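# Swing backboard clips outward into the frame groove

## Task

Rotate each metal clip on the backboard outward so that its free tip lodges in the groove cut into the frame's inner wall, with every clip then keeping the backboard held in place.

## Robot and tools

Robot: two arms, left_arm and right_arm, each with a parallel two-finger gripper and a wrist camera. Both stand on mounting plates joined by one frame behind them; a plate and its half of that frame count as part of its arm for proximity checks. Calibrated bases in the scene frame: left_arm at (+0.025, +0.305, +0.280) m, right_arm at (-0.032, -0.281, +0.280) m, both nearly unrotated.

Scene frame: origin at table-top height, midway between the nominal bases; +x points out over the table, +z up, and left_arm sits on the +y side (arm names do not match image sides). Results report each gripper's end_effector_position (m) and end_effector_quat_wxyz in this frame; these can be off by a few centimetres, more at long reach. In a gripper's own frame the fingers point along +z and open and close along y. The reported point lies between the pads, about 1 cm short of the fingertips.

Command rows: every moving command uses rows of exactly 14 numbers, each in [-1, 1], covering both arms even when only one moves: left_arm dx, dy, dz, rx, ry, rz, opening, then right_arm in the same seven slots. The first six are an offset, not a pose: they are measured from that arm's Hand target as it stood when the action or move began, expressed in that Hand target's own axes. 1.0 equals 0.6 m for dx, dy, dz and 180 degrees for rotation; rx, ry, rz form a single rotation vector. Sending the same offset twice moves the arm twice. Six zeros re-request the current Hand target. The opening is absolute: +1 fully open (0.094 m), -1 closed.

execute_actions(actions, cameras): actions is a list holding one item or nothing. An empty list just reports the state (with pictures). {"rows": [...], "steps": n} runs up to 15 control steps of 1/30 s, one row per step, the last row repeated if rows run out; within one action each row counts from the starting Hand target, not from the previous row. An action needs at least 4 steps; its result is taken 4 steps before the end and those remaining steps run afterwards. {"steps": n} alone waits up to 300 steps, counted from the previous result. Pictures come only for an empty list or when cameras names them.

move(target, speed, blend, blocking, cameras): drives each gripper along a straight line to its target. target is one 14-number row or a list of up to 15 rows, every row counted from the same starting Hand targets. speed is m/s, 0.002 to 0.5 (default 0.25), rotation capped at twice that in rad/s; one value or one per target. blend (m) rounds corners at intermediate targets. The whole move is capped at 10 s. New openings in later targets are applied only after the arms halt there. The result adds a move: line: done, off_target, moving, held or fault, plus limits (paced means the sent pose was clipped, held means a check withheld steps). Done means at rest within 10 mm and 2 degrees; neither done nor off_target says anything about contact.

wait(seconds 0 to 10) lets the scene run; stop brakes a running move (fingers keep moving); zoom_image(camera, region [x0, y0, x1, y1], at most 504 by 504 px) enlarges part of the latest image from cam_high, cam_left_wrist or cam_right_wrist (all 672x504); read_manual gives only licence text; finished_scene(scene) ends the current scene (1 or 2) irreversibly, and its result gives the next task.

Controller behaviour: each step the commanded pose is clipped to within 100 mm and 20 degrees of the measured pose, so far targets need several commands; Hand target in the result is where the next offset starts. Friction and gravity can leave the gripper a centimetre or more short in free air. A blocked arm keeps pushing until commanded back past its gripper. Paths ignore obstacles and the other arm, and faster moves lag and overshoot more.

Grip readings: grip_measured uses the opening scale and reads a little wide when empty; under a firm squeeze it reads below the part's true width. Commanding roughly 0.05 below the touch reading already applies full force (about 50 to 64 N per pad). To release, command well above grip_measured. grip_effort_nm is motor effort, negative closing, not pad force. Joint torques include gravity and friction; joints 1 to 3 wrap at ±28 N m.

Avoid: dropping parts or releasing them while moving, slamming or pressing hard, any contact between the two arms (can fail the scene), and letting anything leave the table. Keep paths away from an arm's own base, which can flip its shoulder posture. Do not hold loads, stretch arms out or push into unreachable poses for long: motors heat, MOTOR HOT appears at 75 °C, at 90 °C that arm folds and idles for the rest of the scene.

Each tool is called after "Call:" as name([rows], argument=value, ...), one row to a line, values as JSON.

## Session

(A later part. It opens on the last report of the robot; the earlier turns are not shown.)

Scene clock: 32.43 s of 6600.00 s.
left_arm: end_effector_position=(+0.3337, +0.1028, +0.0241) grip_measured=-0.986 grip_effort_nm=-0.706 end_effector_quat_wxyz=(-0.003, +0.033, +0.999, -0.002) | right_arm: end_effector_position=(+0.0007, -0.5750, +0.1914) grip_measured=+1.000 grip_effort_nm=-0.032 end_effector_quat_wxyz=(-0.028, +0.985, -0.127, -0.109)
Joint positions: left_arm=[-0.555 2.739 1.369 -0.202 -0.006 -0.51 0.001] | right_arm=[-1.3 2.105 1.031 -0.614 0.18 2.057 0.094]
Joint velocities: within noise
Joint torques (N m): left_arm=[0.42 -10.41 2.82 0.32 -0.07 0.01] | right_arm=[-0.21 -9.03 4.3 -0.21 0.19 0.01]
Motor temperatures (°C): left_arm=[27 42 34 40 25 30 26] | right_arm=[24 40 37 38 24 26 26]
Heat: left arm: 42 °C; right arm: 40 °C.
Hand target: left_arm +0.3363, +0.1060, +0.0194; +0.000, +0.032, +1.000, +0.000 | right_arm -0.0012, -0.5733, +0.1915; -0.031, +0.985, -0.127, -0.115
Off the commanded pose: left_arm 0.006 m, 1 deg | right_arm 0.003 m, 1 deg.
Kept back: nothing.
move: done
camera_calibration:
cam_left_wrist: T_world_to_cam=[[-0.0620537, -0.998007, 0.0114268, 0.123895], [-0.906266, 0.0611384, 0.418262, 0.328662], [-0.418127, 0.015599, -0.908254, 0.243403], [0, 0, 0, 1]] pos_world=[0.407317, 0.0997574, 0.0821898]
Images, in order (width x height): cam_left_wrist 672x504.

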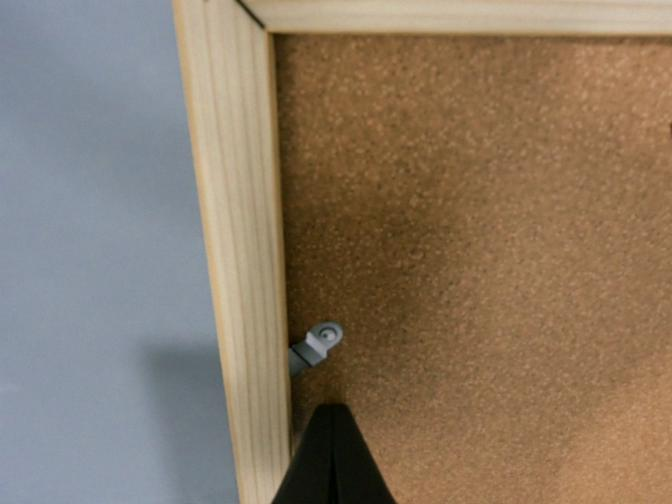

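Call:
move(target=[-0.0155, 0.004, -0.001, 0, 0, 0, -1, 0,0,0,0,0,0,1], speed=0.04, cameras=["cam_left_wrist"])

Call:
zoom_image(camera="cam_left_wrist", region=[240, 280, 440, 440])

Scene clock: 33.40 s of 6600.00 s.
left_arm: end_effector_position=(+0.3473, +0.1034, +0.0258) grip_measured=-0.986 grip_effort_nm=-0.711 end_effector_quat_wxyz=(+0.007, +0.030, +1.000, -0.008) | right_arm: end_effector_position=(+0.0007, -0.5750, +0.1914) grip_measured=+1.000 grip_effort_nm=-0.042 end_effector_quat_wxyz=(-0.028, +0.985, -0.127, -0.109)
Joint positions: left_arm=[-0.534 2.742 1.394 -0.201 -0.006 -0.495 0.001] | right_arm=[-1.3 2.105 1.031 -0.614 0.18 2.057 0.094]
Joint velocities: within noise
Joint torques (N m): left_arm=[0.2 -10.09 3.71 0.13 -0.08 0.03] | right_arm=[-0.08 -9.05 4.31 -0.2 0.21 -0.01]
Motor temperatures (°C): left_arm=[27 42 34 40 25 30 26] | right_arm=[24 40 37 38 24 26 26]
Heat: left arm: 42 °C; right arm: 40 °C.
Hand target: left_arm +0.3459, +0.1079, +0.0200; +0.000, +0.031, +1.000, +0.000 | right_arm -0.0012, -0.5733, +0.1915; -0.031, +0.985, -0.127, -0.115
Off the commanded pose: left_arm 0.007 m, 1 deg | right_arm 0.003 m, 1 deg.
Kept back: nothing.
move: done
camera_calibration:
cam_left_wrist: T_world_to_cam=[[-0.0567442, -0.998136, 0.0224577, 0.12318], [-0.914628, 0.0609892, 0.39967, 0.343643], [-0.400295, 0.00213851, -0.916384, 0.245988], [0, 0, 0, 1]] pos_world=[0.419763, 0.101466, 0.0853089]
Images, in order (width x height): cam_left_wrist 672x504.

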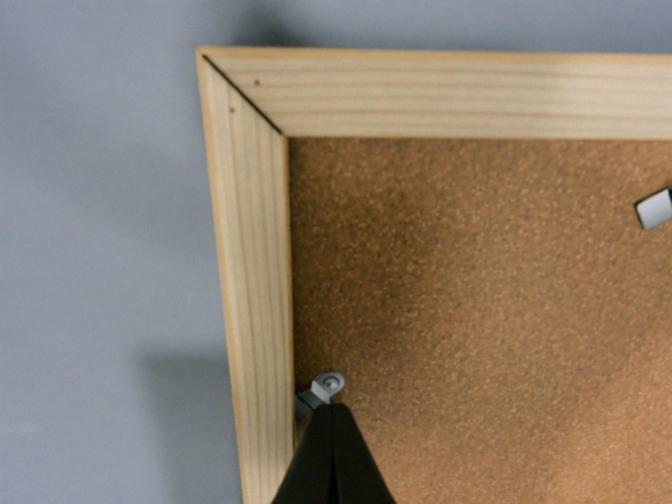

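Scaled by 2.520 from the camera's 672x504 image, which has a finer 960x720 frame.

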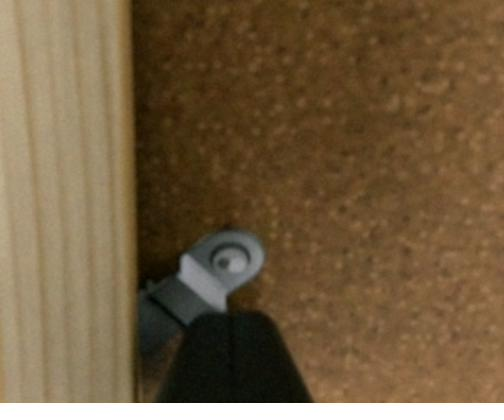

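Call:
move([
  [0.022, 0.002, -0.003, 0, 0, 0, -1, 0,0,0,0,0,0,1],
  [0.022, 0.001, 0.006, 0, 0, 0, -1, 0,0,0,0,0,0,1],
], speed=0.06, cameras=["cam_left_wrist"])

Call:
zoom_image(camera="cam_left_wrist", region=[240, 280, 440, 440])

Scene clock: 34.37 s of 6600.00 s.
left_arm: end_effector_position=(+0.3445, +0.1043, +0.0244) grip_measured=-0.986 grip_effort_nm=-0.701 end_effector_quat_wxyz=(+0.011, +0.031, +0.999, -0.009) | right_arm: end_effector_position=(+0.0007, -0.5750, +0.1914) grip_measured=+1.000 grip_effort_nm=-0.037 end_effector_quat_wxyz=(-0.028, +0.985, -0.127, -0.109)
Joint positions: left_arm=[-0.537 2.738 1.369 -0.17 -0.009 -0.495 0.001] | right_arm=[-1.3 2.105 1.031 -0.614 0.18 2.057 0.094]
Joint velocities: within noise
Joint torques (N m): left_arm=[-0.75 -10.24 1.46 0.29 -0.06 -0.11] | right_arm=[-0.06 -9.01 4.34 -0.18 0.19 0.01]
Motor temperatures (°C): left_arm=[27 42 34 40 25 30 26] | right_arm=[24 40 37 38 24 26 26]
Heat: left arm: 42 °C; right arm: 40 °C.
Hand target: left_arm +0.3327, +0.1093, +0.0164; +0.000, +0.032, +1.000, +0.000 | right_arm -0.0012, -0.5733, +0.1915; -0.031, +0.985, -0.127, -0.115
Off the commanded pose: left_arm 0.015 m, 2 deg | right_arm 0.003 m, 1 deg.
Kept back: nothing.
move: off_target (left_arm)
camera_calibration:
cam_left_wrist: T_world_to_cam=[[-0.0598228, -0.997904, 0.0246906, 0.124949], [-0.918218, 0.0647139, 0.390753, 0.342626], [-0.391532, 0.000704578, -0.920164, 0.240853], [0, 0, 0, 1]] pos_world=[0.416382, 0.102344, 0.0846566]
Images, in order (width x height): cam_left_wrist 672x504.

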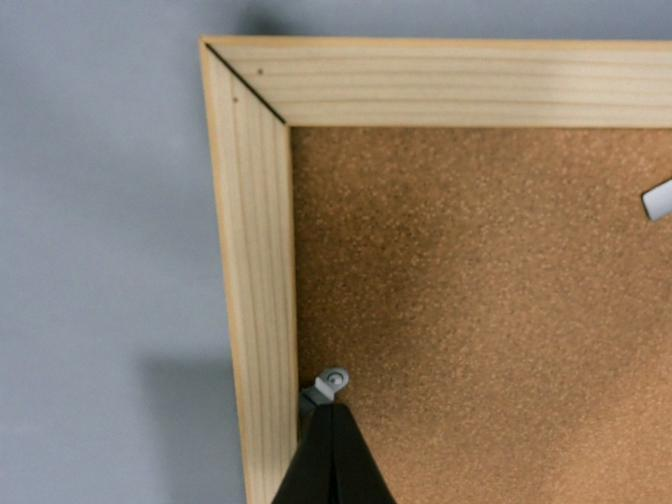

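Scaled by 2.520 from the camera's 672x504 image, which has a finer 960x720 frame.

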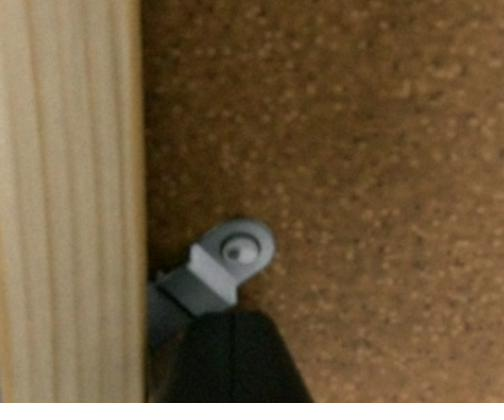

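Call:
move([
  [0.0, -0.003, -0.018, 0, 0, 0, -1, 0,0,0,0,0,0,1],
  [0.004, -0.004, -0.004, 0, 0, 0, -1, 0,0,0,0,0,0,1],
], speed=0.06, cameras=["cam_left_wrist"])

Call:
zoom_image(camera="cam_left_wrist", region=[240, 280, 440, 440])

Scene clock: 35.43 s of 6600.00 s.
left_arm: end_effector_position=(+0.3358, +0.1055, +0.0232) grip_measured=-0.986 grip_effort_nm=-0.701 end_effector_quat_wxyz=(+0.005, +0.032, +0.999, -0.004) | right_arm: end_effector_position=(+0.0007, -0.5750, +0.1914) grip_measured=+1.000 grip_effort_nm=-0.037 end_effector_quat_wxyz=(-0.028, +0.985, -0.127, -0.109)
Joint positions: left_arm=[-0.548 2.736 1.35 -0.169 -0.011 -0.503 0.001] | right_arm=[-1.3 2.105 1.031 -0.614 0.18 2.057 0.094]
Joint velocities: within noise
Joint torques (N m): left_arm=[-0.61 -10.62 2.11 0.26 -0.04 -0.1] | right_arm=[-0.13 -9.07 4.45 -0.18 0.17 0.01]
Motor temperatures (°C): left_arm=[27 42 34 40 25 30 26] | right_arm=[24 40 37 38 24 26 26]
Heat: left arm: 42 °C; right arm: 40 °C.
Hand target: left_arm +0.3302, +0.1070, +0.0188; +0.000, +0.031, +1.000, +0.000 | right_arm -0.0012, -0.5733, +0.1915; -0.031, +0.985, -0.127, -0.115
Off the commanded pose: left_arm 0.007 m, 1 deg | right_arm 0.003 m, 1 deg.
Kept back: nothing.
move: done
camera_calibration:
cam_left_wrist: T_world_to_cam=[[-0.0620296, -0.997958, 0.0152125, 0.126659], [-0.913167, 0.0628979, 0.402704, 0.333241], [-0.402839, 0.0110881, -0.915204, 0.238884], [0, 0, 0, 1]] pos_world=[0.408393, 0.102792, 0.0825033]
Images, in order (width x height): cam_left_wrist 672x504.

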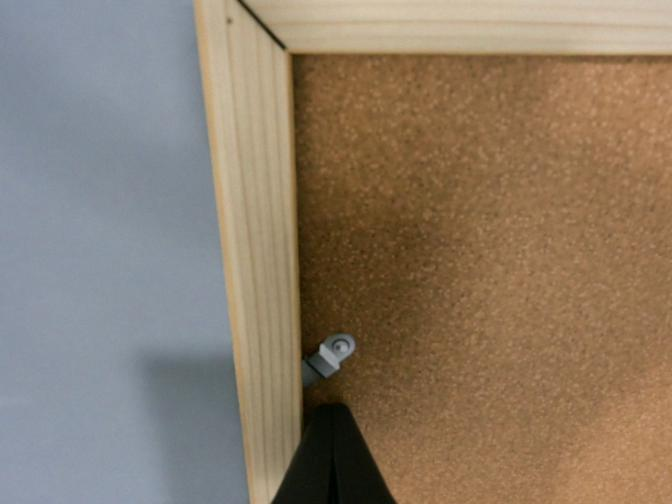

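Scaled by 2.520 from the camera's 672x504 image, which has a finer 960x720 frame.

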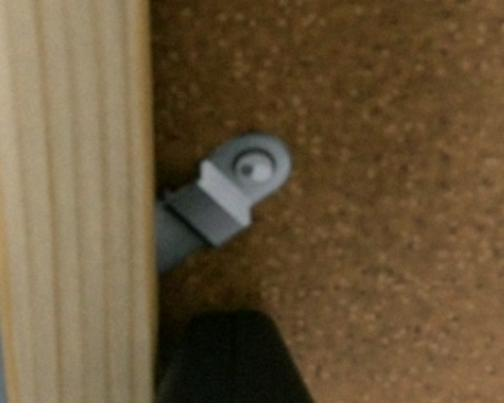

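Call:
move(target=[-0.0145, -0.0, 0.004, 0, 0, 0, -1, 0,0,0,0,0,0,1], speed=0.03, cameras=["cam_left_wrist"])

Call:
zoom_image(camera="cam_left_wrist", region=[240, 280, 440, 440])

Scene clock: 36.43 s of 6600.00 s.
left_arm: end_effector_position=(+0.3404, +0.1025, +0.0229) grip_measured=-0.986 grip_effort_nm=-0.701 end_effector_quat_wxyz=(+0.007, +0.032, +0.999, -0.005) | right_arm: end_effector_position=(+0.0007, -0.5750, +0.1914) grip_measured=+1.000 grip_effort_nm=-0.042 end_effector_quat_wxyz=(-0.028, +0.985, -0.127, -0.109)
Joint positions: left_arm=[-0.548 2.744 1.373 -0.18 -0.011 -0.504 0.001] | right_arm=[-1.3 2.105 1.031 -0.614 0.18 2.057 0.094]
Joint velocities: within noise
Joint torques (N m): left_arm=[0.28 -9.73 3.7 0.15 -0.02 -0.01] | right_arm=[-0.09 -8.99 4.26 -0.22 0.15 0]
Motor temperatures (°C): left_arm=[27 42 34 40 25 30 26] | right_arm=[24 40 37 37 24 26 26]
Heat: left arm: 42 °C; right arm: 40 °C.
Hand target: left_arm +0.3389, +0.1065, +0.0164; +0.000, +0.031, +1.000, +0.000 | right_arm -0.0012, -0.5733, +0.1915; -0.031, +0.985, -0.127, -0.115
Off the commanded pose: left_arm 0.008 m, 1 deg | right_arm 0.003 m, 1 deg.
Kept back: nothing.
move: done
camera_calibration:
cam_left_wrist: T_world_to_cam=[[-0.06127, -0.997966, 0.0176273, 0.123674], [-0.914891, 0.0632124, 0.398722, 0.33841], [-0.399025, 0.00830265, -0.916902, 0.239601], [0, 0, 0, 1]] pos_world=[0.412793, 0.100041, 0.0825791]
Images, in order (width x height): cam_left_wrist 672x504.

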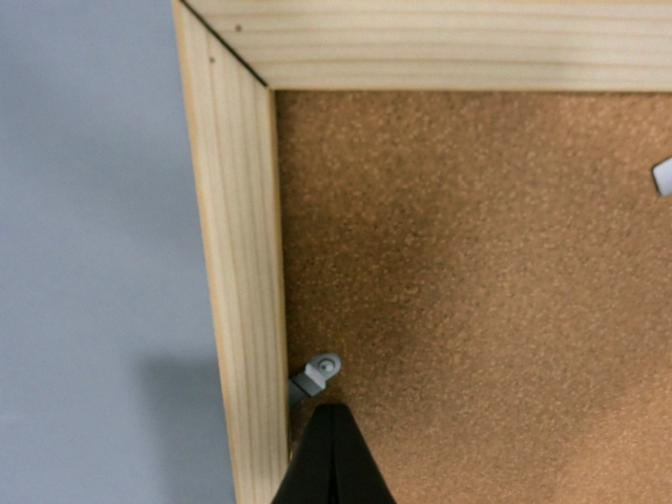

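Scaled by 2.520 from the camera's 672x504 image, which has a finer 960x720 frame.

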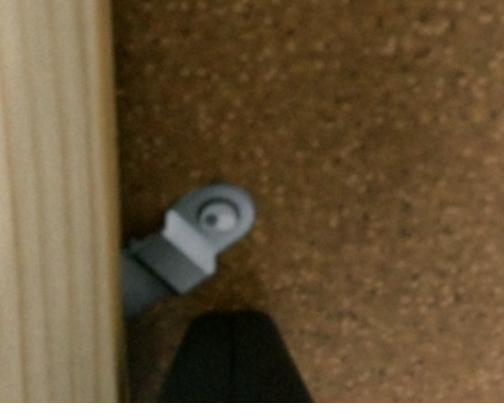

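Call:
move(target=[-0.011, 0.011, 0.001, 0, 0, 0, -1, 0,0,0,0,0,0,1], speed=0.03, cameras=["cam_left_wrist"])

Call:
zoom_image(camera="cam_left_wrist", region=[240, 280, 440, 440])

Scene clock: 37.37 s of 6600.00 s.
left_arm: end_effector_position=(+0.3439, +0.1056, +0.0229) grip_measured=-0.986 grip_effort_nm=-0.701 end_effector_quat_wxyz=(+0.002, +0.033, +0.999, -0.010) | right_arm: end_effector_position=(+0.0007, -0.5750, +0.1914) grip_measured=+1.000 grip_effort_nm=-0.032 end_effector_quat_wxyz=(-0.028, +0.985, -0.127, -0.109)
Joint positions: left_arm=[-0.53 2.748 1.387 -0.194 0.002 -0.484 0.001] | right_arm=[-1.3 2.105 1.031 -0.614 0.18 2.057 0.094]
Joint velocities: within noise
Joint torques (N m): left_arm=[0.75 -9.63 3.84 0.19 -0.17 0.02] | right_arm=[-0.09 -9.01 4.42 -0.17 0.19 0]
Motor temperatures (°C): left_arm=[27 42 34 40 25 30 26] | right_arm=[24 40 37 37 24 26 26]
Heat: left arm: 42 °C; right arm: 40 °C.
Hand target: left_arm +0.3457, +0.1127, +0.0157; +0.000, +0.031, +1.000, +0.000 | right_arm -0.0012, -0.5733, +0.1915; -0.031, +0.985, -0.127, -0.115
Off the commanded pose: left_arm 0.010 m, 1 deg | right_arm 0.003 m, 1 deg.
Kept back: nothing.
move: done
camera_calibration:
cam_left_wrist: T_world_to_cam=[[-0.0628135, -0.997678, 0.0263215, 0.127238], [-0.91035, 0.0680848, 0.4082, 0.339144], [-0.409044, 0.00167871, -0.912513, 0.244935], [0, 0, 0, 1]] pos_world=[0.416921, 0.103441, 0.0817182]
Images, in order (width x height): cam_left_wrist 672x504.

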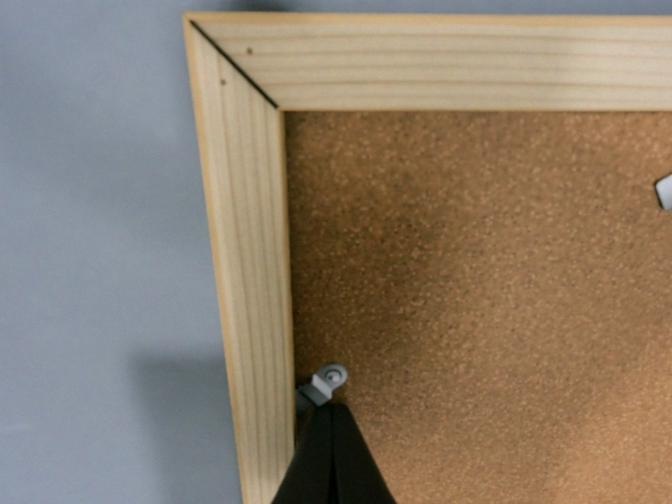

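Scaled by 2.520 from the camera's 672x504 image, which has a finer 960x720 frame.

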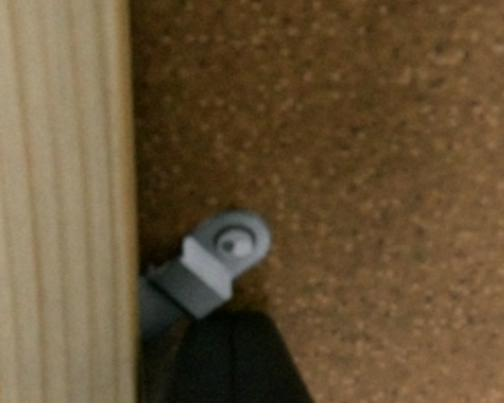

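Call:
move(target=[-0.011, -0.001, 0.001, 0, 0, 0, -1, 0,0,0,0,0,0,1], speed=0.03, cameras=["cam_left_wrist"])

Call:
zoom_image(camera="cam_left_wrist", region=[240, 280, 440, 440])

Scene clock: 38.30 s of 6600.00 s.
left_arm: end_effector_position=(+0.3444, +0.1055, +0.0230) grip_measured=-0.986 grip_effort_nm=-0.701 end_effector_quat_wxyz=(-0.009, +0.035, +0.999, -0.008) | right_arm: end_effector_position=(+0.0007, -0.5750, +0.1914) grip_measured=+1.000 grip_effort_nm=-0.037 end_effector_quat_wxyz=(-0.028, +0.985, -0.127, -0.109)
Joint positions: left_arm=[-0.526 2.757 1.416 -0.236 0.009 -0.477 0.001] | right_arm=[-1.3 2.105 1.031 -0.614 0.18 2.057 0.094]
Joint velocities: within noise
Joint torques (N m): left_arm=[0.94 -9.55 4.16 0.34 -0.25 0.02] | right_arm=[-0.05 -8.96 4.38 -0.2 0.18 -0.02]
Motor temperatures (°C): left_arm=[27 41 34 40 25 30 26] | right_arm=[24 40 37 37 24 26 26]
Heat: left arm: 41 °C; right arm: 40 °C.
Hand target: left_arm +0.3524, +0.1116, +0.0152; +0.000, +0.032, +1.000, +0.000 | right_arm -0.0012, -0.5733, +0.1915; -0.031, +0.985, -0.127, -0.115
Off the commanded pose: left_arm 0.013 m, 1 deg | right_arm 0.003 m, 1 deg.
Kept back: nothing.
move: off_target (left_arm)
camera_calibration:
cam_left_wrist: T_world_to_cam=[[-0.0659963, -0.997543, 0.0235115, 0.128347], [-0.901119, 0.0697032, 0.427933, 0.335762], [-0.42852, 0.00705533, -0.903505, 0.251263], [0, 0, 0, 1]] pos_world=[0.418703, 0.102855, 0.0803156]
Images, in order (width x height): cam_left_wrist 672x504.

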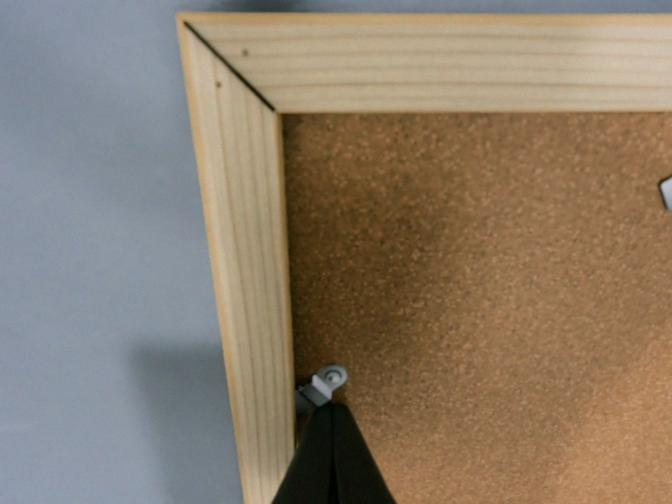

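Scaled by 2.520 from the camera's 672x504 image, which has a finer 960x720 frame.

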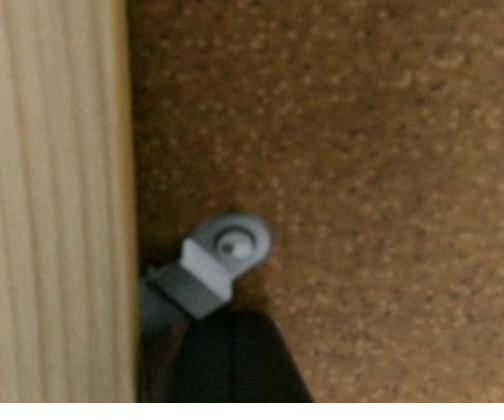

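Call:
move(target=[-0.007, 0, -0.004, 0, 0, 0, -1, 0,0,0,0,0,0,1], speed=0.03, cameras=["cam_left_wrist"])

Call:
zoom_image(camera="cam_left_wrist", region=[240, 280, 440, 440])

Scene clock: 39.23 s of 6600.00 s.
left_arm: end_effector_position=(+0.3500, +0.1060, +0.0232) grip_measured=-0.986 grip_effort_nm=-0.701 end_effector_quat_wxyz=(-0.007, +0.033, +0.999, -0.010) | right_arm: end_effector_position=(+0.0007, -0.5750, +0.1914) grip_measured=+1.000 grip_effort_nm=-0.032 end_effector_quat_wxyz=(-0.028, +0.985, -0.127, -0.109)
Joint positions: left_arm=[-0.517 2.761 1.433 -0.242 0.01 -0.472 0.001] | right_arm=[-1.3 2.105 1.031 -0.614 0.18 2.057 0.094]
Joint velocities: within noise
Joint torques (N m): left_arm=[0.61 -10.11 4.23 0.25 -0.26 0.02] | right_arm=[-0.17 -9.05 4.38 -0.22 0.16 -0.02]
Motor temperatures (°C): left_arm=[27 41 34 40 25 30 26] | right_arm=[24 40 37 37 24 26 26]
Heat: left arm: 41 °C; right arm: 40 °C.
Hand target: left_arm +0.3566, +0.1114, +0.0176; +0.000, +0.031, +1.000, +0.000 | right_arm -0.0012, -0.5733, +0.1915; -0.031, +0.985, -0.127, -0.115
Off the commanded pose: left_arm 0.010 m, 1 deg | right_arm 0.003 m, 1 deg.
Kept back: nothing.
move: done
camera_calibration:
cam_left_wrist: T_world_to_cam=[[-0.0618359, -0.997717, 0.0271518, 0.127659], [-0.903246, 0.0675136, 0.423778, 0.341744], [-0.424644, 0.00167991, -0.905359, 0.253073], [0, 0, 0, 1]] pos_world=[0.424038, 0.10387, 0.0808319]
Images, in order (width x height): cam_left_wrist 672x504.

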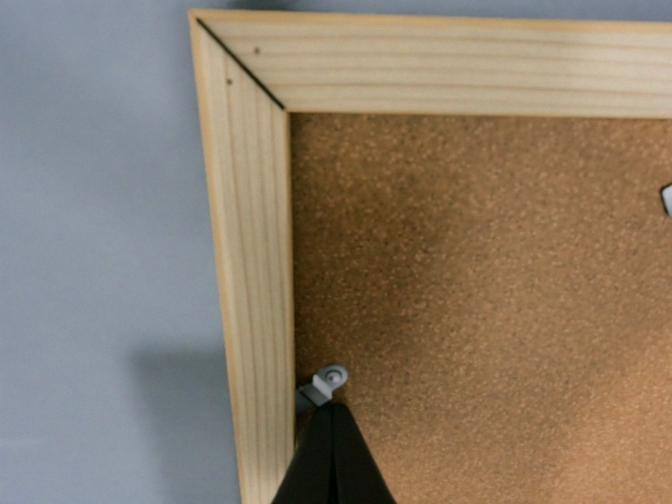

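Scaled by 2.520 from the camera's 672x504 image, which has a finer 960x720 frame.

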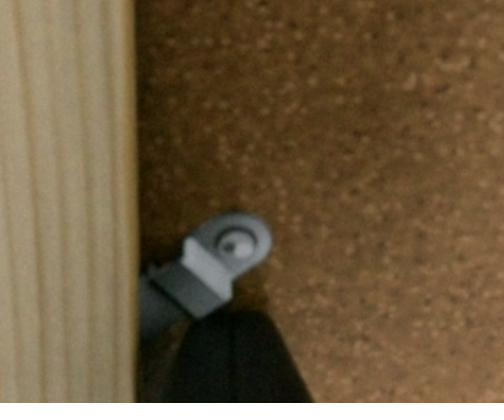

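Call:
move([
  [0.005,0.0,-0.05,0,0,0,-1, 0.2657,-0.3757,-0.1008,-0.0517,0.0614,-0.3578,0.3],
  [0.005,0.0,-0.06,0,0,0,-1, 0.3017,-0.7957,-0.0615,-0.099,0.0173,-0.799,0.3],
  [0.005,0.0,-0.06,0,0,0,-1, 0.2455,-0.924,0.0765,0.1093,0.0257,0.9328,0.3],
], speed=0.25, blend=0.03)

Scene clock: 50.70 s of 6600.00 s.
left_arm: end_effector_position=(+0.3493, +0.1099, +0.0434) grip_measured=-0.986 grip_effort_nm=-0.701 end_effector_quat_wxyz=(-0.005, +0.033, +0.999, -0.002) | right_arm: end_effector_position=(+0.2682, -0.0709, +0.1379) grip_measured=+0.302 grip_effort_nm=-0.125 end_effector_quat_wxyz=(+0.001, +0.038, +0.999, +0.003)
Joint positions: left_arm=[-0.517 2.691 1.39 -0.275 -0.005 -0.471 0.001] | right_arm=[0.661 2.363 1.227 -0.429 0.009 0.684 0.061]
Joint velocities: within noise
Joint torques (N m): left_arm=[0.18 -14.8 1.99 0.09 -0.1 -0.02] | right_arm=[0.53 -8.79 5.72 0.21 0.06 -0.07]
Motor temperatures (°C): left_arm=[27 43 33 39 25 30 26] | right_arm=[24 40 37 37 24 26 26]
Heat: left arm: 43 °C; right arm: 40 °C.
Hand target: left_arm +0.3535, +0.1116, +0.0536; +0.000, +0.032, +1.000, +0.000 | right_arm +0.2697, -0.0693, +0.1305; +0.000, +0.032, +0.999, +0.000
Off the commanded pose: left_arm 0.011 m, 1 deg | right_arm 0.008 m, 1 deg.
Kept back: nothing.
move: off_target (left_arm)
camera_calibration:
cam_left_wrist: T_world_to_cam=[[-0.0628094, -0.997963, 0.0111518, 0.132043], [-0.904551, 0.0616446, 0.421885, 0.333419], [-0.421713, 0.0164109, -0.906581, 0.268461], [0, 0, 0, 1]] pos_world=[0.423101, 0.106815, 0.101245]
cam_right_wrist: T_world_to_cam=[[-0.0719777, -0.997354, -0.0102519, -0.0489771], [-0.896787, 0.0602141, 0.438346, 0.221296], [-0.436569, 0.0407449, -0.898748, 0.329436], [0, 0, 0, 1]] pos_world=[0.338752, -0.0755955, 0.198574]

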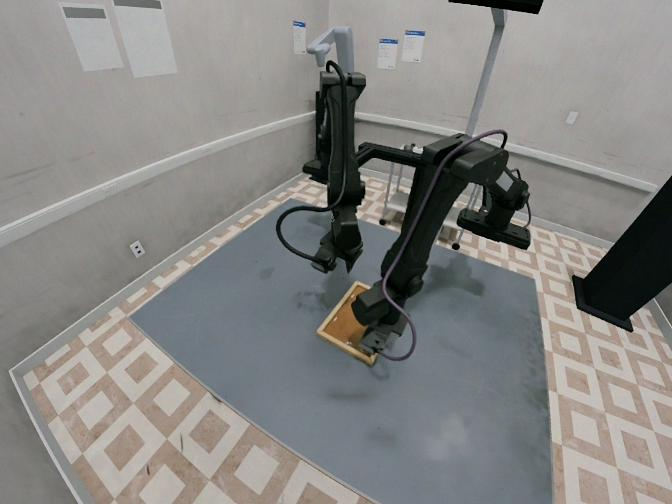

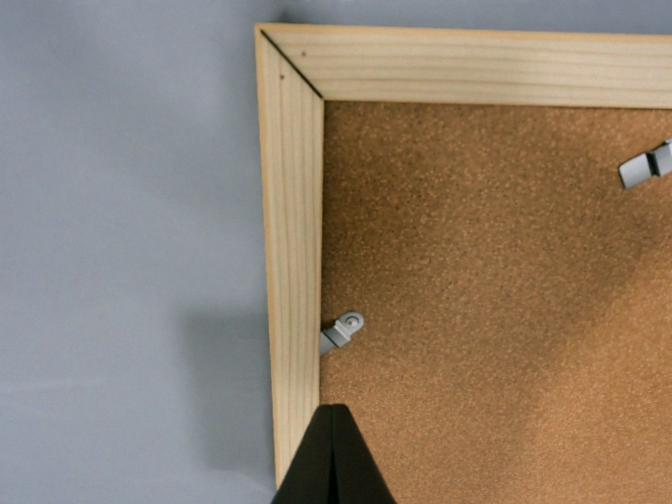

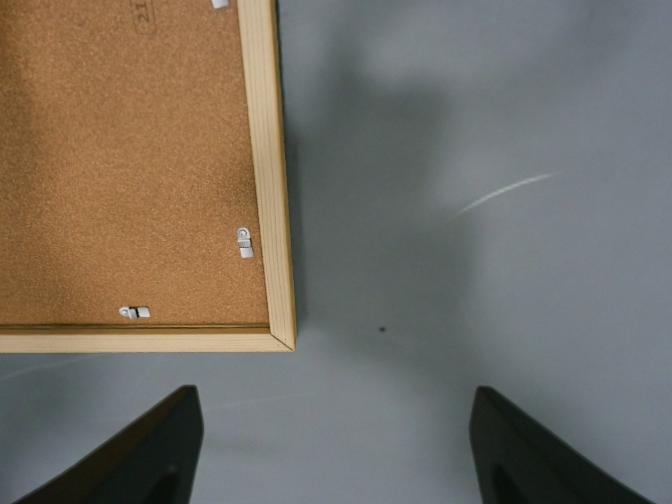

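Call:
move(target=[0,0,0,0,0,0,-1,-0.0361,0.0483,0.125,0,0,0,-0.1], speed=0.12, cameras=["cam_right_wrist","cam_high"])

Scene clock: 52.50 s of 6600.00 s.
left_arm: end_effector_position=(+0.3493, +0.1099, +0.0434) grip_measured=-0.986 grip_effort_nm=-0.701 end_effector_quat_wxyz=(-0.005, +0.033, +0.999, -0.002) | right_arm: end_effector_position=(+0.2959, -0.0425, +0.0648) grip_measured=-0.098 grip_effort_nm=-0.125 end_effector_quat_wxyz=(+0.003, +0.032, +0.999, +0.005)
Joint positions: left_arm=[-0.517 2.691 1.39 -0.275 -0.005 -0.471 0.001] | right_arm=[0.677 2.67 1.485 -0.373 0.009 0.688 0.042]
Joint velocities: within noise
Joint torques (N m): left_arm=[0.2 -14.82 2 0.09 -0.1 -0.03] | right_arm=[0.51 -10.26 5.46 0.15 0.06 0.05]
Motor temperatures (°C): left_arm=[27 43 33 39 25 30 26] | right_arm=[24 40 37 37 24 26 26]
Heat: left arm: 43 °C; right arm: 40 °C.
Hand target: left_arm +0.3536, +0.1115, +0.0536; +0.000, +0.032, +1.000, +0.000 | right_arm +0.2932, -0.0419, +0.0555; +0.000, +0.032, +0.999, +0.000
Off the commanded pose: left_arm 0.011 m, 1 deg | right_arm 0.010 m, 1 deg.
Kept back: nothing.
move: off_target (left_arm)
camera_calibration:
cam_right_wrist: T_world_to_cam=[[-0.0605825, -0.998058, -0.0145041, -0.0225252], [-0.89977, 0.0483139, 0.433682, 0.277171], [-0.432139, 0.0393239, -0.900949, 0.273461], [0, 0, 0, 1]] pos_world=[0.366199, -0.0466262, 0.125843]
Images, in order (width x height): cam_high 672x504, cam_right_wrist 672x504.

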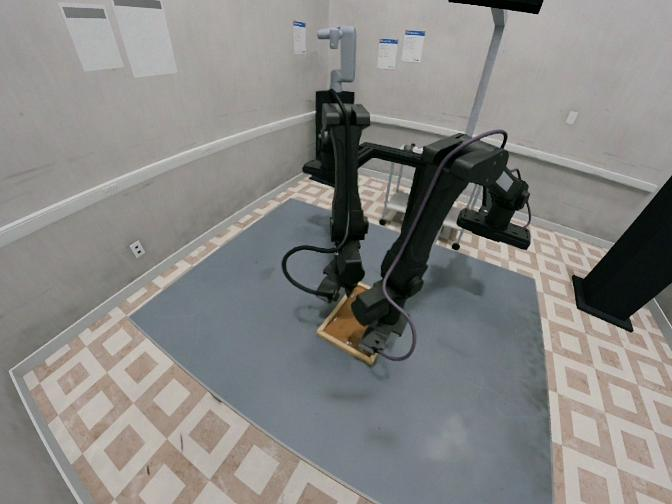

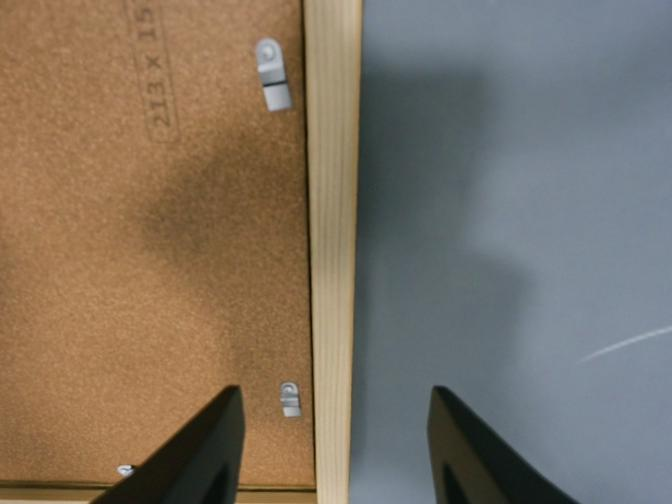

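Call:
move(target=[0,0,0,0,0,0,-1,-0.0198,0.0047,0.055,0,0,0,-0.1], speed=0.06, cameras=["cam_right_wrist"])

Scene clock: 53.83 s of 6600.00 s.
left_arm: end_effector_position=(+0.3492, +0.1100, +0.0434) grip_measured=-0.986 grip_effort_nm=-0.706 end_effector_quat_wxyz=(-0.006, +0.033, +0.999, -0.002) | right_arm: end_effector_position=(+0.3059, -0.0348, +0.0336) grip_measured=-0.098 grip_effort_nm=-0.129 end_effector_quat_wxyz=(+0.004, +0.032, +0.999, +0.006)
Joint positions: left_arm=[-0.517 2.691 1.39 -0.275 -0.005 -0.471 0.001] | right_arm=[0.677 2.796 1.606 -0.366 0.009 0.686 0.042]
Joint velocities: within noise
Joint torques (N m): left_arm=[0.18 -14.8 1.99 0.09 -0.09 -0.03] | right_arm=[-0.34 -10.52 5.56 0.15 0.07 -0.06]
Motor temperatures (°C): left_arm=[27 44 33 39 25 30 26] | right_arm=[24 40 37 37 24 26 26]
Heat: left arm: 44 °C; right arm: 40 °C.
Hand target: left_arm +0.3535, +0.1116, +0.0536; +0.000, +0.032, +1.000, +0.000 | right_arm +0.3053, -0.0399, +0.0225; +0.000, +0.032, +0.999, +0.000
Off the commanded pose: left_arm 0.011 m, 1 deg | right_arm 0.012 m, 1 deg.
Kept back: nothing.
move: off_target (left_arm, right_arm)
camera_calibration:
cam_right_wrist: T_world_to_cam=[[-0.0586813, -0.998153, -0.0156946, -0.0152215], [-0.900538, 0.0461449, 0.432322, 0.299532], [-0.430799, 0.0395028, -0.901583, 0.248968], [0, 0, 0, 1]] pos_world=[0.376102, -0.0388502, 0.0947325]
Images, in order (width x height): cam_right_wrist 672x504.

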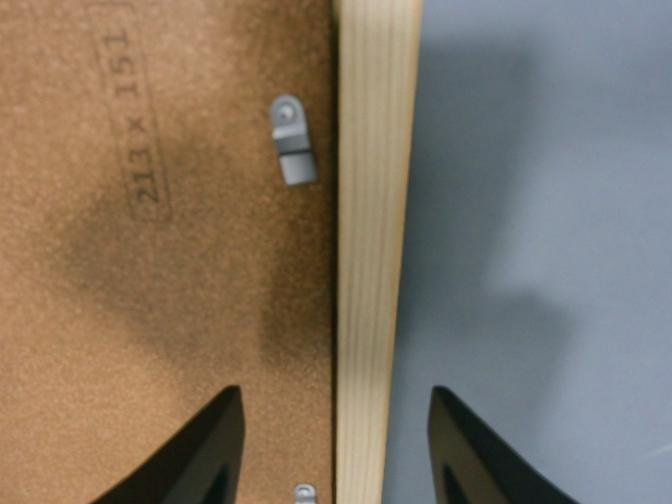

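Call:
move([
  [0,0,0,0,0,0,-1,-0.0,-0.011,0.0,0,0,0,-0.1],
  [0,0,0,0,0,0,-1,-0.0,-0.011,0.0145,0,0,0,-0.1],
], speed=0.06, cameras=["cam_right_wrist"])

Scene clock: 54.90 s of 6600.00 s.
left_arm: end_effector_position=(+0.3492, +0.1100, +0.0434) grip_measured=-0.986 grip_effort_nm=-0.701 end_effector_quat_wxyz=(-0.006, +0.033, +0.999, -0.002) | right_arm: end_effector_position=(+0.3085, -0.0405, +0.0261) grip_measured=-0.098 grip_effort_nm=-0.125 end_effector_quat_wxyz=(+0.006, +0.033, +0.999, +0.007)
Joint positions: left_arm=[-0.517 2.691 1.39 -0.275 -0.005 -0.471 0.001] | right_arm=[0.662 2.815 1.607 -0.343 0.009 0.674 0.042]
Joint velocities: within noise
Joint torques (N m): left_arm=[0.2 -14.8 2 0.09 -0.09 -0.02] | right_arm=[-0.28 -10.36 4.89 0.22 0.08 -0.06]
Motor temperatures (°C): left_arm=[27 44 33 39 25 30 26] | right_arm=[24 40 37 36 24 25 26]
Heat: left arm: 44 °C; right arm: 40 °C.
Hand target: left_arm +0.3535, +0.1115, +0.0536; +0.000, +0.032, +1.000, +0.000 | right_arm +0.3049, -0.0463, +0.0139; +0.000, +0.032, +0.999, +0.000
Off the commanded pose: left_arm 0.011 m, 1 deg | right_arm 0.014 m, 1 deg.
Kept back: nothing.
move: off_target (left_arm, right_arm)
camera_calibration:
cam_right_wrist: T_world_to_cam=[[-0.0613463, -0.997953, -0.0180675, -0.0199566], [-0.901883, 0.0476677, 0.429342, 0.305919], [-0.427602, 0.0426333, -0.902961, 0.24269], [0, 0, 0, 1]] pos_world=[0.378454, -0.0448449, 0.0874349]
Images, in order (width x height): cam_right_wrist 672x504.

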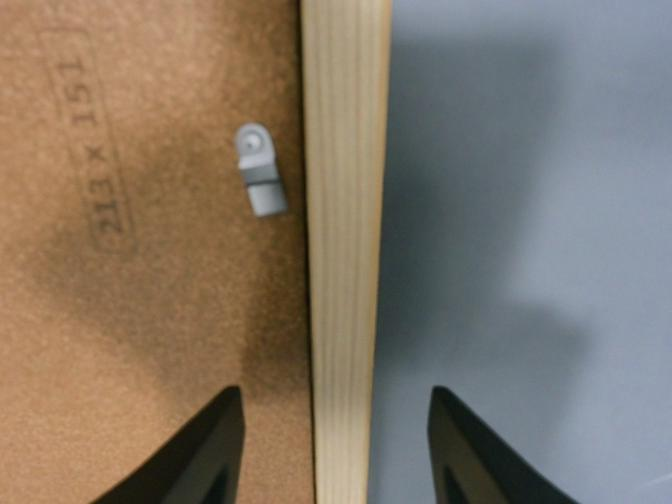

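Call:
move([
  [0,0,0,0,0,0,-1,-0.0,-0.002,0.005,0,0,0,-0.1],
  [0,0,0,0,0,0,-1,-0.0,-0.002,0.005,0,0,0,-0.6],
  [0,0,0,0,0,0,-1,-0.0,-0.002,0.005,0,0,0,-0.8],
], speed=0.06, cameras=["cam_right_wrist"])

Scene clock: 57.60 s of 6600.00 s.
left_arm: end_effector_position=(+0.3491, +0.1100, +0.0434) grip_measured=-0.986 grip_effort_nm=-0.701 end_effector_quat_wxyz=(-0.006, +0.033, +0.999, -0.002) | right_arm: end_effector_position=(+0.3083, -0.0413, +0.0235) grip_measured=-0.794 grip_effort_nm=-1.018 end_effector_quat_wxyz=(+0.006, +0.032, +0.999, +0.007)
Joint positions: left_arm=[-0.517 2.691 1.39 -0.275 -0.005 -0.471 0.001] | right_arm=[0.661 2.822 1.607 -0.336 0.01 0.671 0.01]
Joint velocities: within noise
Joint torques (N m): left_arm=[0.2 -14.8 2.03 0.1 -0.1 -0.02] | right_arm=[-0.29 -10.37 4.7 0.19 0.08 -0.07]
Motor temperatures (°C): left_arm=[27 44 33 39 25 30 26] | right_arm=[24 40 37 36 24 25 26]
Heat: left arm: 44 °C; right arm: 40 °C.
Hand target: left_arm +0.3535, +0.1116, +0.0536; +0.000, +0.032, +1.000, +0.000 | right_arm +0.3048, -0.0476, +0.0108; +0.000, +0.032, +0.999, +0.000
Off the commanded pose: left_arm 0.011 m, 1 deg | right_arm 0.014 m, 1 deg.
Kept back: nothing.
move: off_target (left_arm, right_arm); target 2's new opening was sent with right_arm's hand 0.015 m and 1 deg from that target; target 3's new opening was sent with right_arm's hand 0.015 m and 1 deg from that target
camera_calibration:
cam_right_wrist: T_world_to_cam=[[-0.0590667, -0.998094, -0.0178912, -0.0215546], [-0.902459, 0.0457289, 0.428342, 0.307012], [-0.426707, 0.0414468, -0.90344, 0.240034], [0, 0, 0, 1]] pos_world=[0.378216, -0.0455015, 0.0849642]
Images, in order (width x height): cam_right_wrist 672x504.

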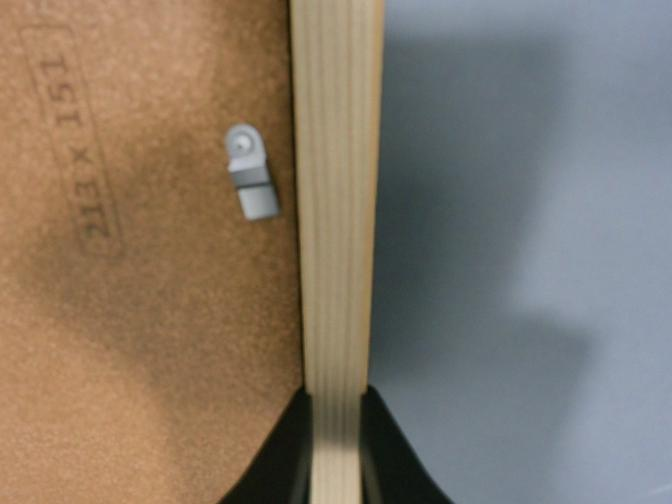

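Call:
execute_actions(actions=[], cameras=["cam_left_wrist","cam_high"])

Call:
zoom_image(camera="cam_left_wrist", region=[240, 280, 440, 440])

Call:
zoom_image(camera="cam_high", region=[290, 240, 450, 380])

Scene clock: 57.80 s of 6600.00 s.
left_arm: end_effector_position=(+0.3491, +0.1100, +0.0434) grip_measured=-0.986 grip_effort_nm=-0.701 end_effector_quat_wxyz=(-0.006, +0.033, +0.999, -0.002) | right_arm: end_effector_position=(+0.3083, -0.0413, +0.0235) grip_measured=-0.797 grip_effort_nm=-1.053 end_effector_quat_wxyz=(+0.006, +0.032, +0.999, +0.007)
Joint positions: left_arm=[-0.517 2.691 1.39 -0.275 -0.005 -0.471 0.001] | right_arm=[0.661 2.822 1.607 -0.336 0.01 0.671 0.01]
Joint velocities: within noise
Joint torques (N m): left_arm=[0.2 -14.83 2.02 0.1 -0.1 -0.02] | right_arm=[-0.34 -10.37 4.83 0.18 0.04 -0.06]
Motor temperatures (°C): left_arm=[27 44 33 39 25 30 26] | right_arm=[24 40 37 36 24 25 26]
Heat: left arm: 44 °C; right arm: 40 °C.
Hand target: left_arm +0.3535, +0.1116, +0.0536; +0.000, +0.032, +1.000, +0.000 | right_arm +0.3048, -0.0476, +0.0108; +0.000, +0.032, +0.999, +0.000
Off the commanded pose: left_arm 0.011 m, 1 deg | right_arm 0.014 m, 1 deg.
Steps of this call (1-6: nothing new was sent). Readings (end_effector_position of left_arm | right_arm):
1: (+0.3491, +0.1100, +0.0434) | (+0.3083, -0.0413, +0.0235)
2: (+0.3491, +0.1100, +0.0434) | (+0.3083, -0.0413, +0.0235)
4: (+0.3491, +0.1100, +0.0434) | (+0.3083, -0.0413, +0.0235)
6: the state above
camera_calibration:
cam_left_wrist: T_world_to_cam=[[-0.0628124, -0.997967, 0.0108036, 0.132146], [-0.904274, 0.0614891, 0.422501, 0.333158], [-0.422307, 0.0167689, -0.906298, 0.268548], [0, 0, 0, 1]] pos_world=[0.422976, 0.106889, 0.101197]
Images, in order (width x height): cam_high 672x504, cam_left_wrist 672x504.

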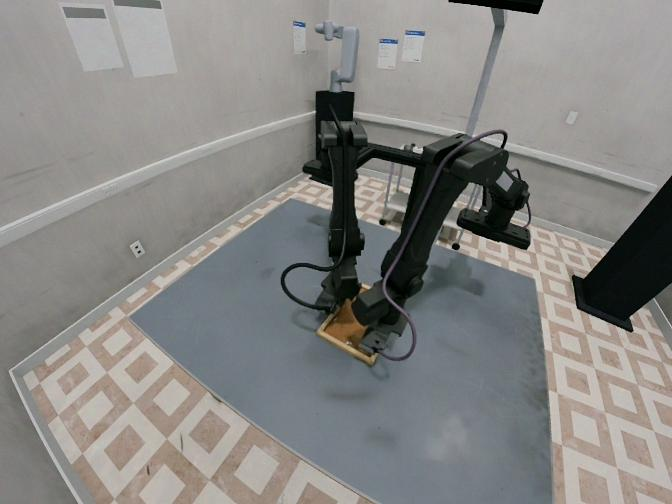

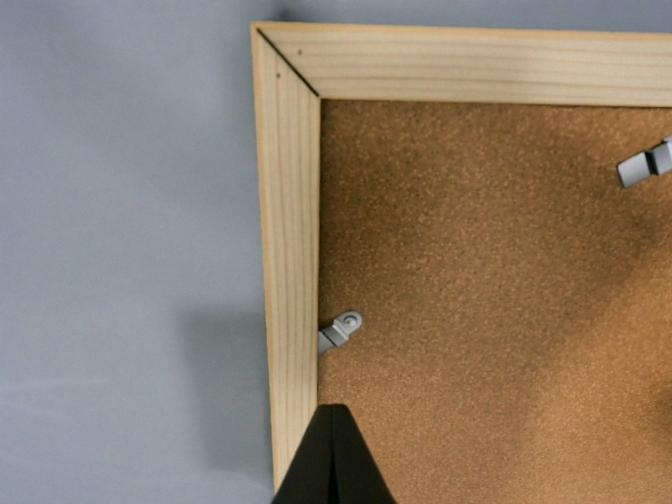

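Scaled by 2.520 from the camera's 672x504 image, which has a finer 960x720 frame.

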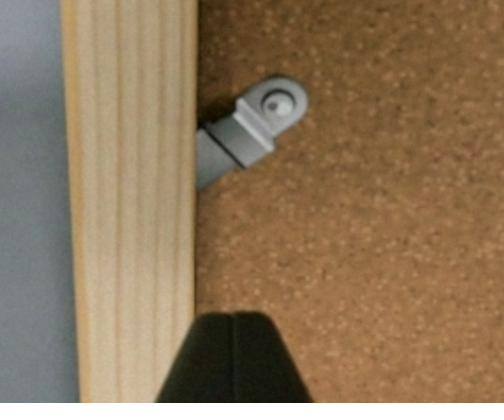

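Scaled by 3.150 from the camera's 672x504 image, which has a finer 960x720 frame.

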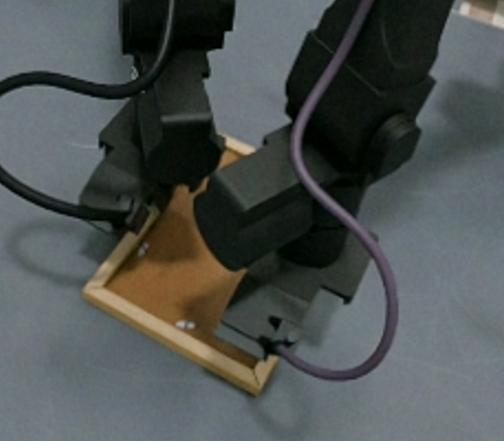

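Call:
move([
  [0.022,-0.012,0.0,0,0,0,-1, 0,0,0,0,0,0,-0.8],
  [0.0195,-0.009,0.04,0,0,0,-1, 0,0,0,0,0,0,-0.8],
], speed=0.06, cameras=["cam_left_wrist"])

Scene clock: 59.20 s of 6600.00 s.
left_arm: end_effector_position=(+0.3354, +0.1083, +0.0334) grip_measured=-0.986 grip_effort_nm=-0.701 end_effector_quat_wxyz=(-0.008, +0.035, +0.999, +0.001) | right_arm: end_effector_position=(+0.3083, -0.0413, +0.0235) grip_measured=-0.797 grip_effort_nm=-1.057 end_effector_quat_wxyz=(+0.006, +0.032, +0.999, +0.007)
Joint positions: left_arm=[-0.54 2.709 1.358 -0.232 -0.006 -0.49 0.001] | right_arm=[0.661 2.822 1.607 -0.336 0.01 0.671 0.01]
Joint velocities: within noise
Joint torques (N m): left_arm=[-0.03 -10.28 3.88 0.31 -0.08 -0.09] | right_arm=[-0.4 -10.39 4.88 0.2 0.04 -0.06]
Motor temperatures (°C): left_arm=[27 44 33 38 25 30 26] | right_arm=[24 40 37 36 24 25 26]
Heat: left arm: 44 °C; right arm: 40 °C.
Hand target: left_arm +0.3416, +0.1068, +0.0296; +0.000, +0.031, +1.000, +0.000 | right_arm +0.3048, -0.0476, +0.0108; +0.000, +0.032, +0.999, +0.000
Off the commanded pose: left_arm 0.007 m, 1 deg | right_arm 0.015 m, 1 deg.
Kept back: nothing.
move: off_target (right_arm)
camera_calibration:
cam_left_wrist: T_world_to_cam=[[-0.0666777, -0.997752, 0.00670642, 0.131079], [-0.902027, 0.0631509, 0.427036, 0.32401], [-0.4265, 0.0224244, -0.90421, 0.25441], [0, 0, 0, 1]] pos_world=[0.409512, 0.104618, 0.0907972]
Images, in order (width x height): cam_left_wrist 672x504.

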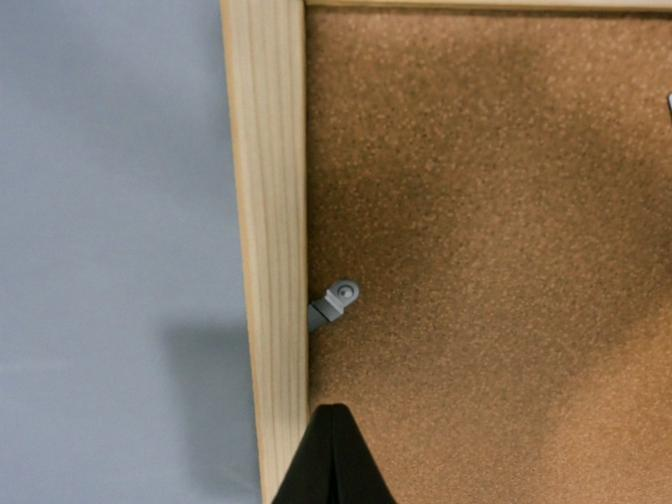

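Call:
move([
  [0.0,0.0,0.018,0,0,0,-1, 0,0,0,0,0,0,-0.8],
  [-0.018,0.001,0.020,0,0,0,-1, 0,0,0,0,0,0,-0.8],
], speed=0.05, cameras=["cam_left_wrist"])

Call:
zoom_image(camera="cam_left_wrist", region=[240, 280, 440, 440])

Scene clock: 60.27 s of 6600.00 s.
left_arm: end_effector_position=(+0.3544, +0.1018, +0.0241) grip_measured=-0.986 grip_effort_nm=-0.706 end_effector_quat_wxyz=(+0.007, +0.030, +0.999, -0.008) | right_arm: end_effector_position=(+0.3083, -0.0413, +0.0235) grip_measured=-0.797 grip_effort_nm=-1.067 end_effector_quat_wxyz=(+0.006, +0.032, +0.999, +0.007)
Joint positions: left_arm=[-0.528 2.759 1.434 -0.222 -0.006 -0.487 0.001] | right_arm=[0.661 2.822 1.607 -0.336 0.01 0.671 0.01]
Joint velocities: within noise
Joint torques (N m): left_arm=[0.25 -10.13 3.74 0.13 -0.08 0.04] | right_arm=[-0.38 -10.3 4.82 0.2 0.04 -0.05]
Motor temperatures (°C): left_arm=[27 44 33 38 25 30 26] | right_arm=[24 40 37 36 24 25 26]
Heat: left arm: 44 °C; right arm: 40 °C.
Hand target: left_arm +0.3524, +0.1068, +0.0176; +0.000, +0.032, +1.000, +0.000 | right_arm +0.3048, -0.0476, +0.0108; +0.000, +0.032, +0.999, +0.000
Off the commanded pose: left_arm 0.008 m, 1 deg | right_arm 0.015 m, 1 deg.
Kept back: nothing.
move: off_target (right_arm)
camera_calibration:
cam_left_wrist: T_world_to_cam=[[-0.0578942, -0.998058, 0.0229929, 0.122464], [-0.914761, 0.0622583, 0.399169, 0.350842], [-0.399825, 0.00207651, -0.916589, 0.247131], [0, 0, 0, 1]] pos_world=[0.426835, 0.0998701, 0.0836566]
Images, in order (width x height): cam_left_wrist 672x504.

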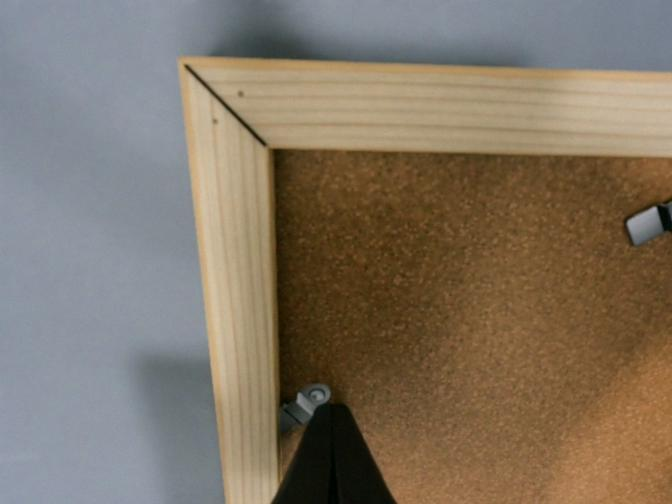

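Scaled by 2.520 from the camera's 672x504 image, which has a finer 960x720 frame.

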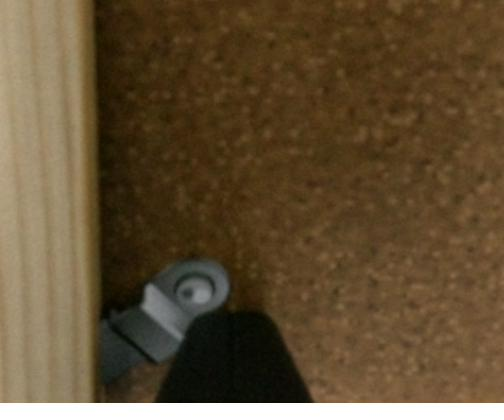

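Call:
move([
  [0.025,-0.001,-0.012,0,0,0,-1, 0,0,0,0,0,0,-0.8],
  [0.025,0.012,0.0,0,0,0,-1, 0,0,0,0,0,0,-0.8],
], speed=0.06, cameras=["cam_left_wrist"])

Call:
zoom_image(camera="cam_left_wrist", region=[240, 280, 440, 440])

Scene clock: 61.43 s of 6600.00 s.
left_arm: end_effector_position=(+0.3437, +0.1060, +0.0223) grip_measured=-0.986 grip_effort_nm=-0.706 end_effector_quat_wxyz=(+0.005, +0.032, +0.999, -0.008) | right_arm: end_effector_position=(+0.3084, -0.0412, +0.0235) grip_measured=-0.797 grip_effort_nm=-1.067 end_effector_quat_wxyz=(+0.006, +0.032, +0.999, +0.007)
Joint positions: left_arm=[-0.532 2.748 1.38 -0.183 -0.005 -0.489 0.001] | right_arm=[0.661 2.822 1.607 -0.336 0.01 0.671 0.01]
Joint velocities: within noise
Joint torques (N m): left_arm=[0.43 -11.14 1.02 0.31 -0.1 0.02] | right_arm=[-0.25 -10.45 4.75 0.19 0.08 -0.07]
Motor temperatures (°C): left_arm=[27 43 33 38 25 30 26] | right_arm=[24 40 37 36 24 25 26]
Heat: left arm: 43 °C; right arm: 40 °C.
Hand target: left_arm +0.3379, +0.1149, +0.0176; +0.000, +0.031, +1.000, +0.000 | right_arm +0.3048, -0.0476, +0.0108; +0.000, +0.032, +0.999, +0.000
Off the commanded pose: left_arm 0.012 m, 1 deg | right_arm 0.015 m, 1 deg.
Kept back: nothing.
move: off_target (left_arm, right_arm)
camera_calibration:
cam_left_wrist: T_world_to_cam=[[-0.0609332, -0.997874, 0.0231396, 0.127067], [-0.91334, 0.0650924, 0.401962, 0.340657], [-0.402613, 0.0033585, -0.915364, 0.241982], [0, 0, 0, 1]] pos_world=[0.416304, 0.10381, 0.0816306]
Images, in order (width x height): cam_left_wrist 672x504.

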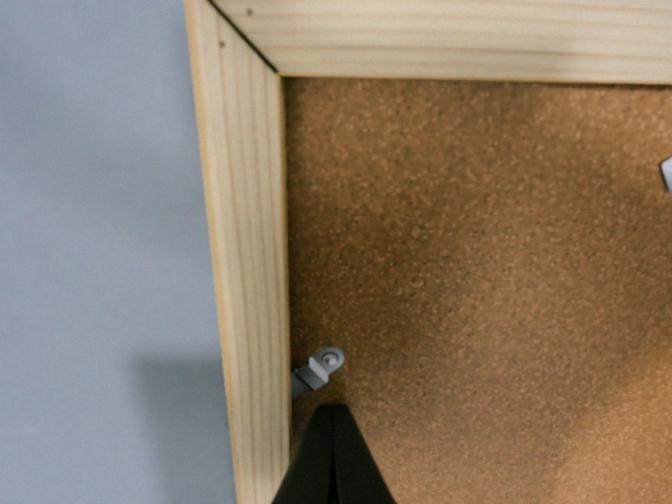

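Scaled by 2.520 from the camera's 672x504 image, which has a finer 960x720 frame.

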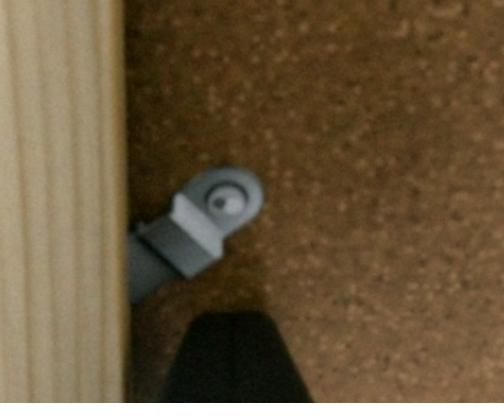

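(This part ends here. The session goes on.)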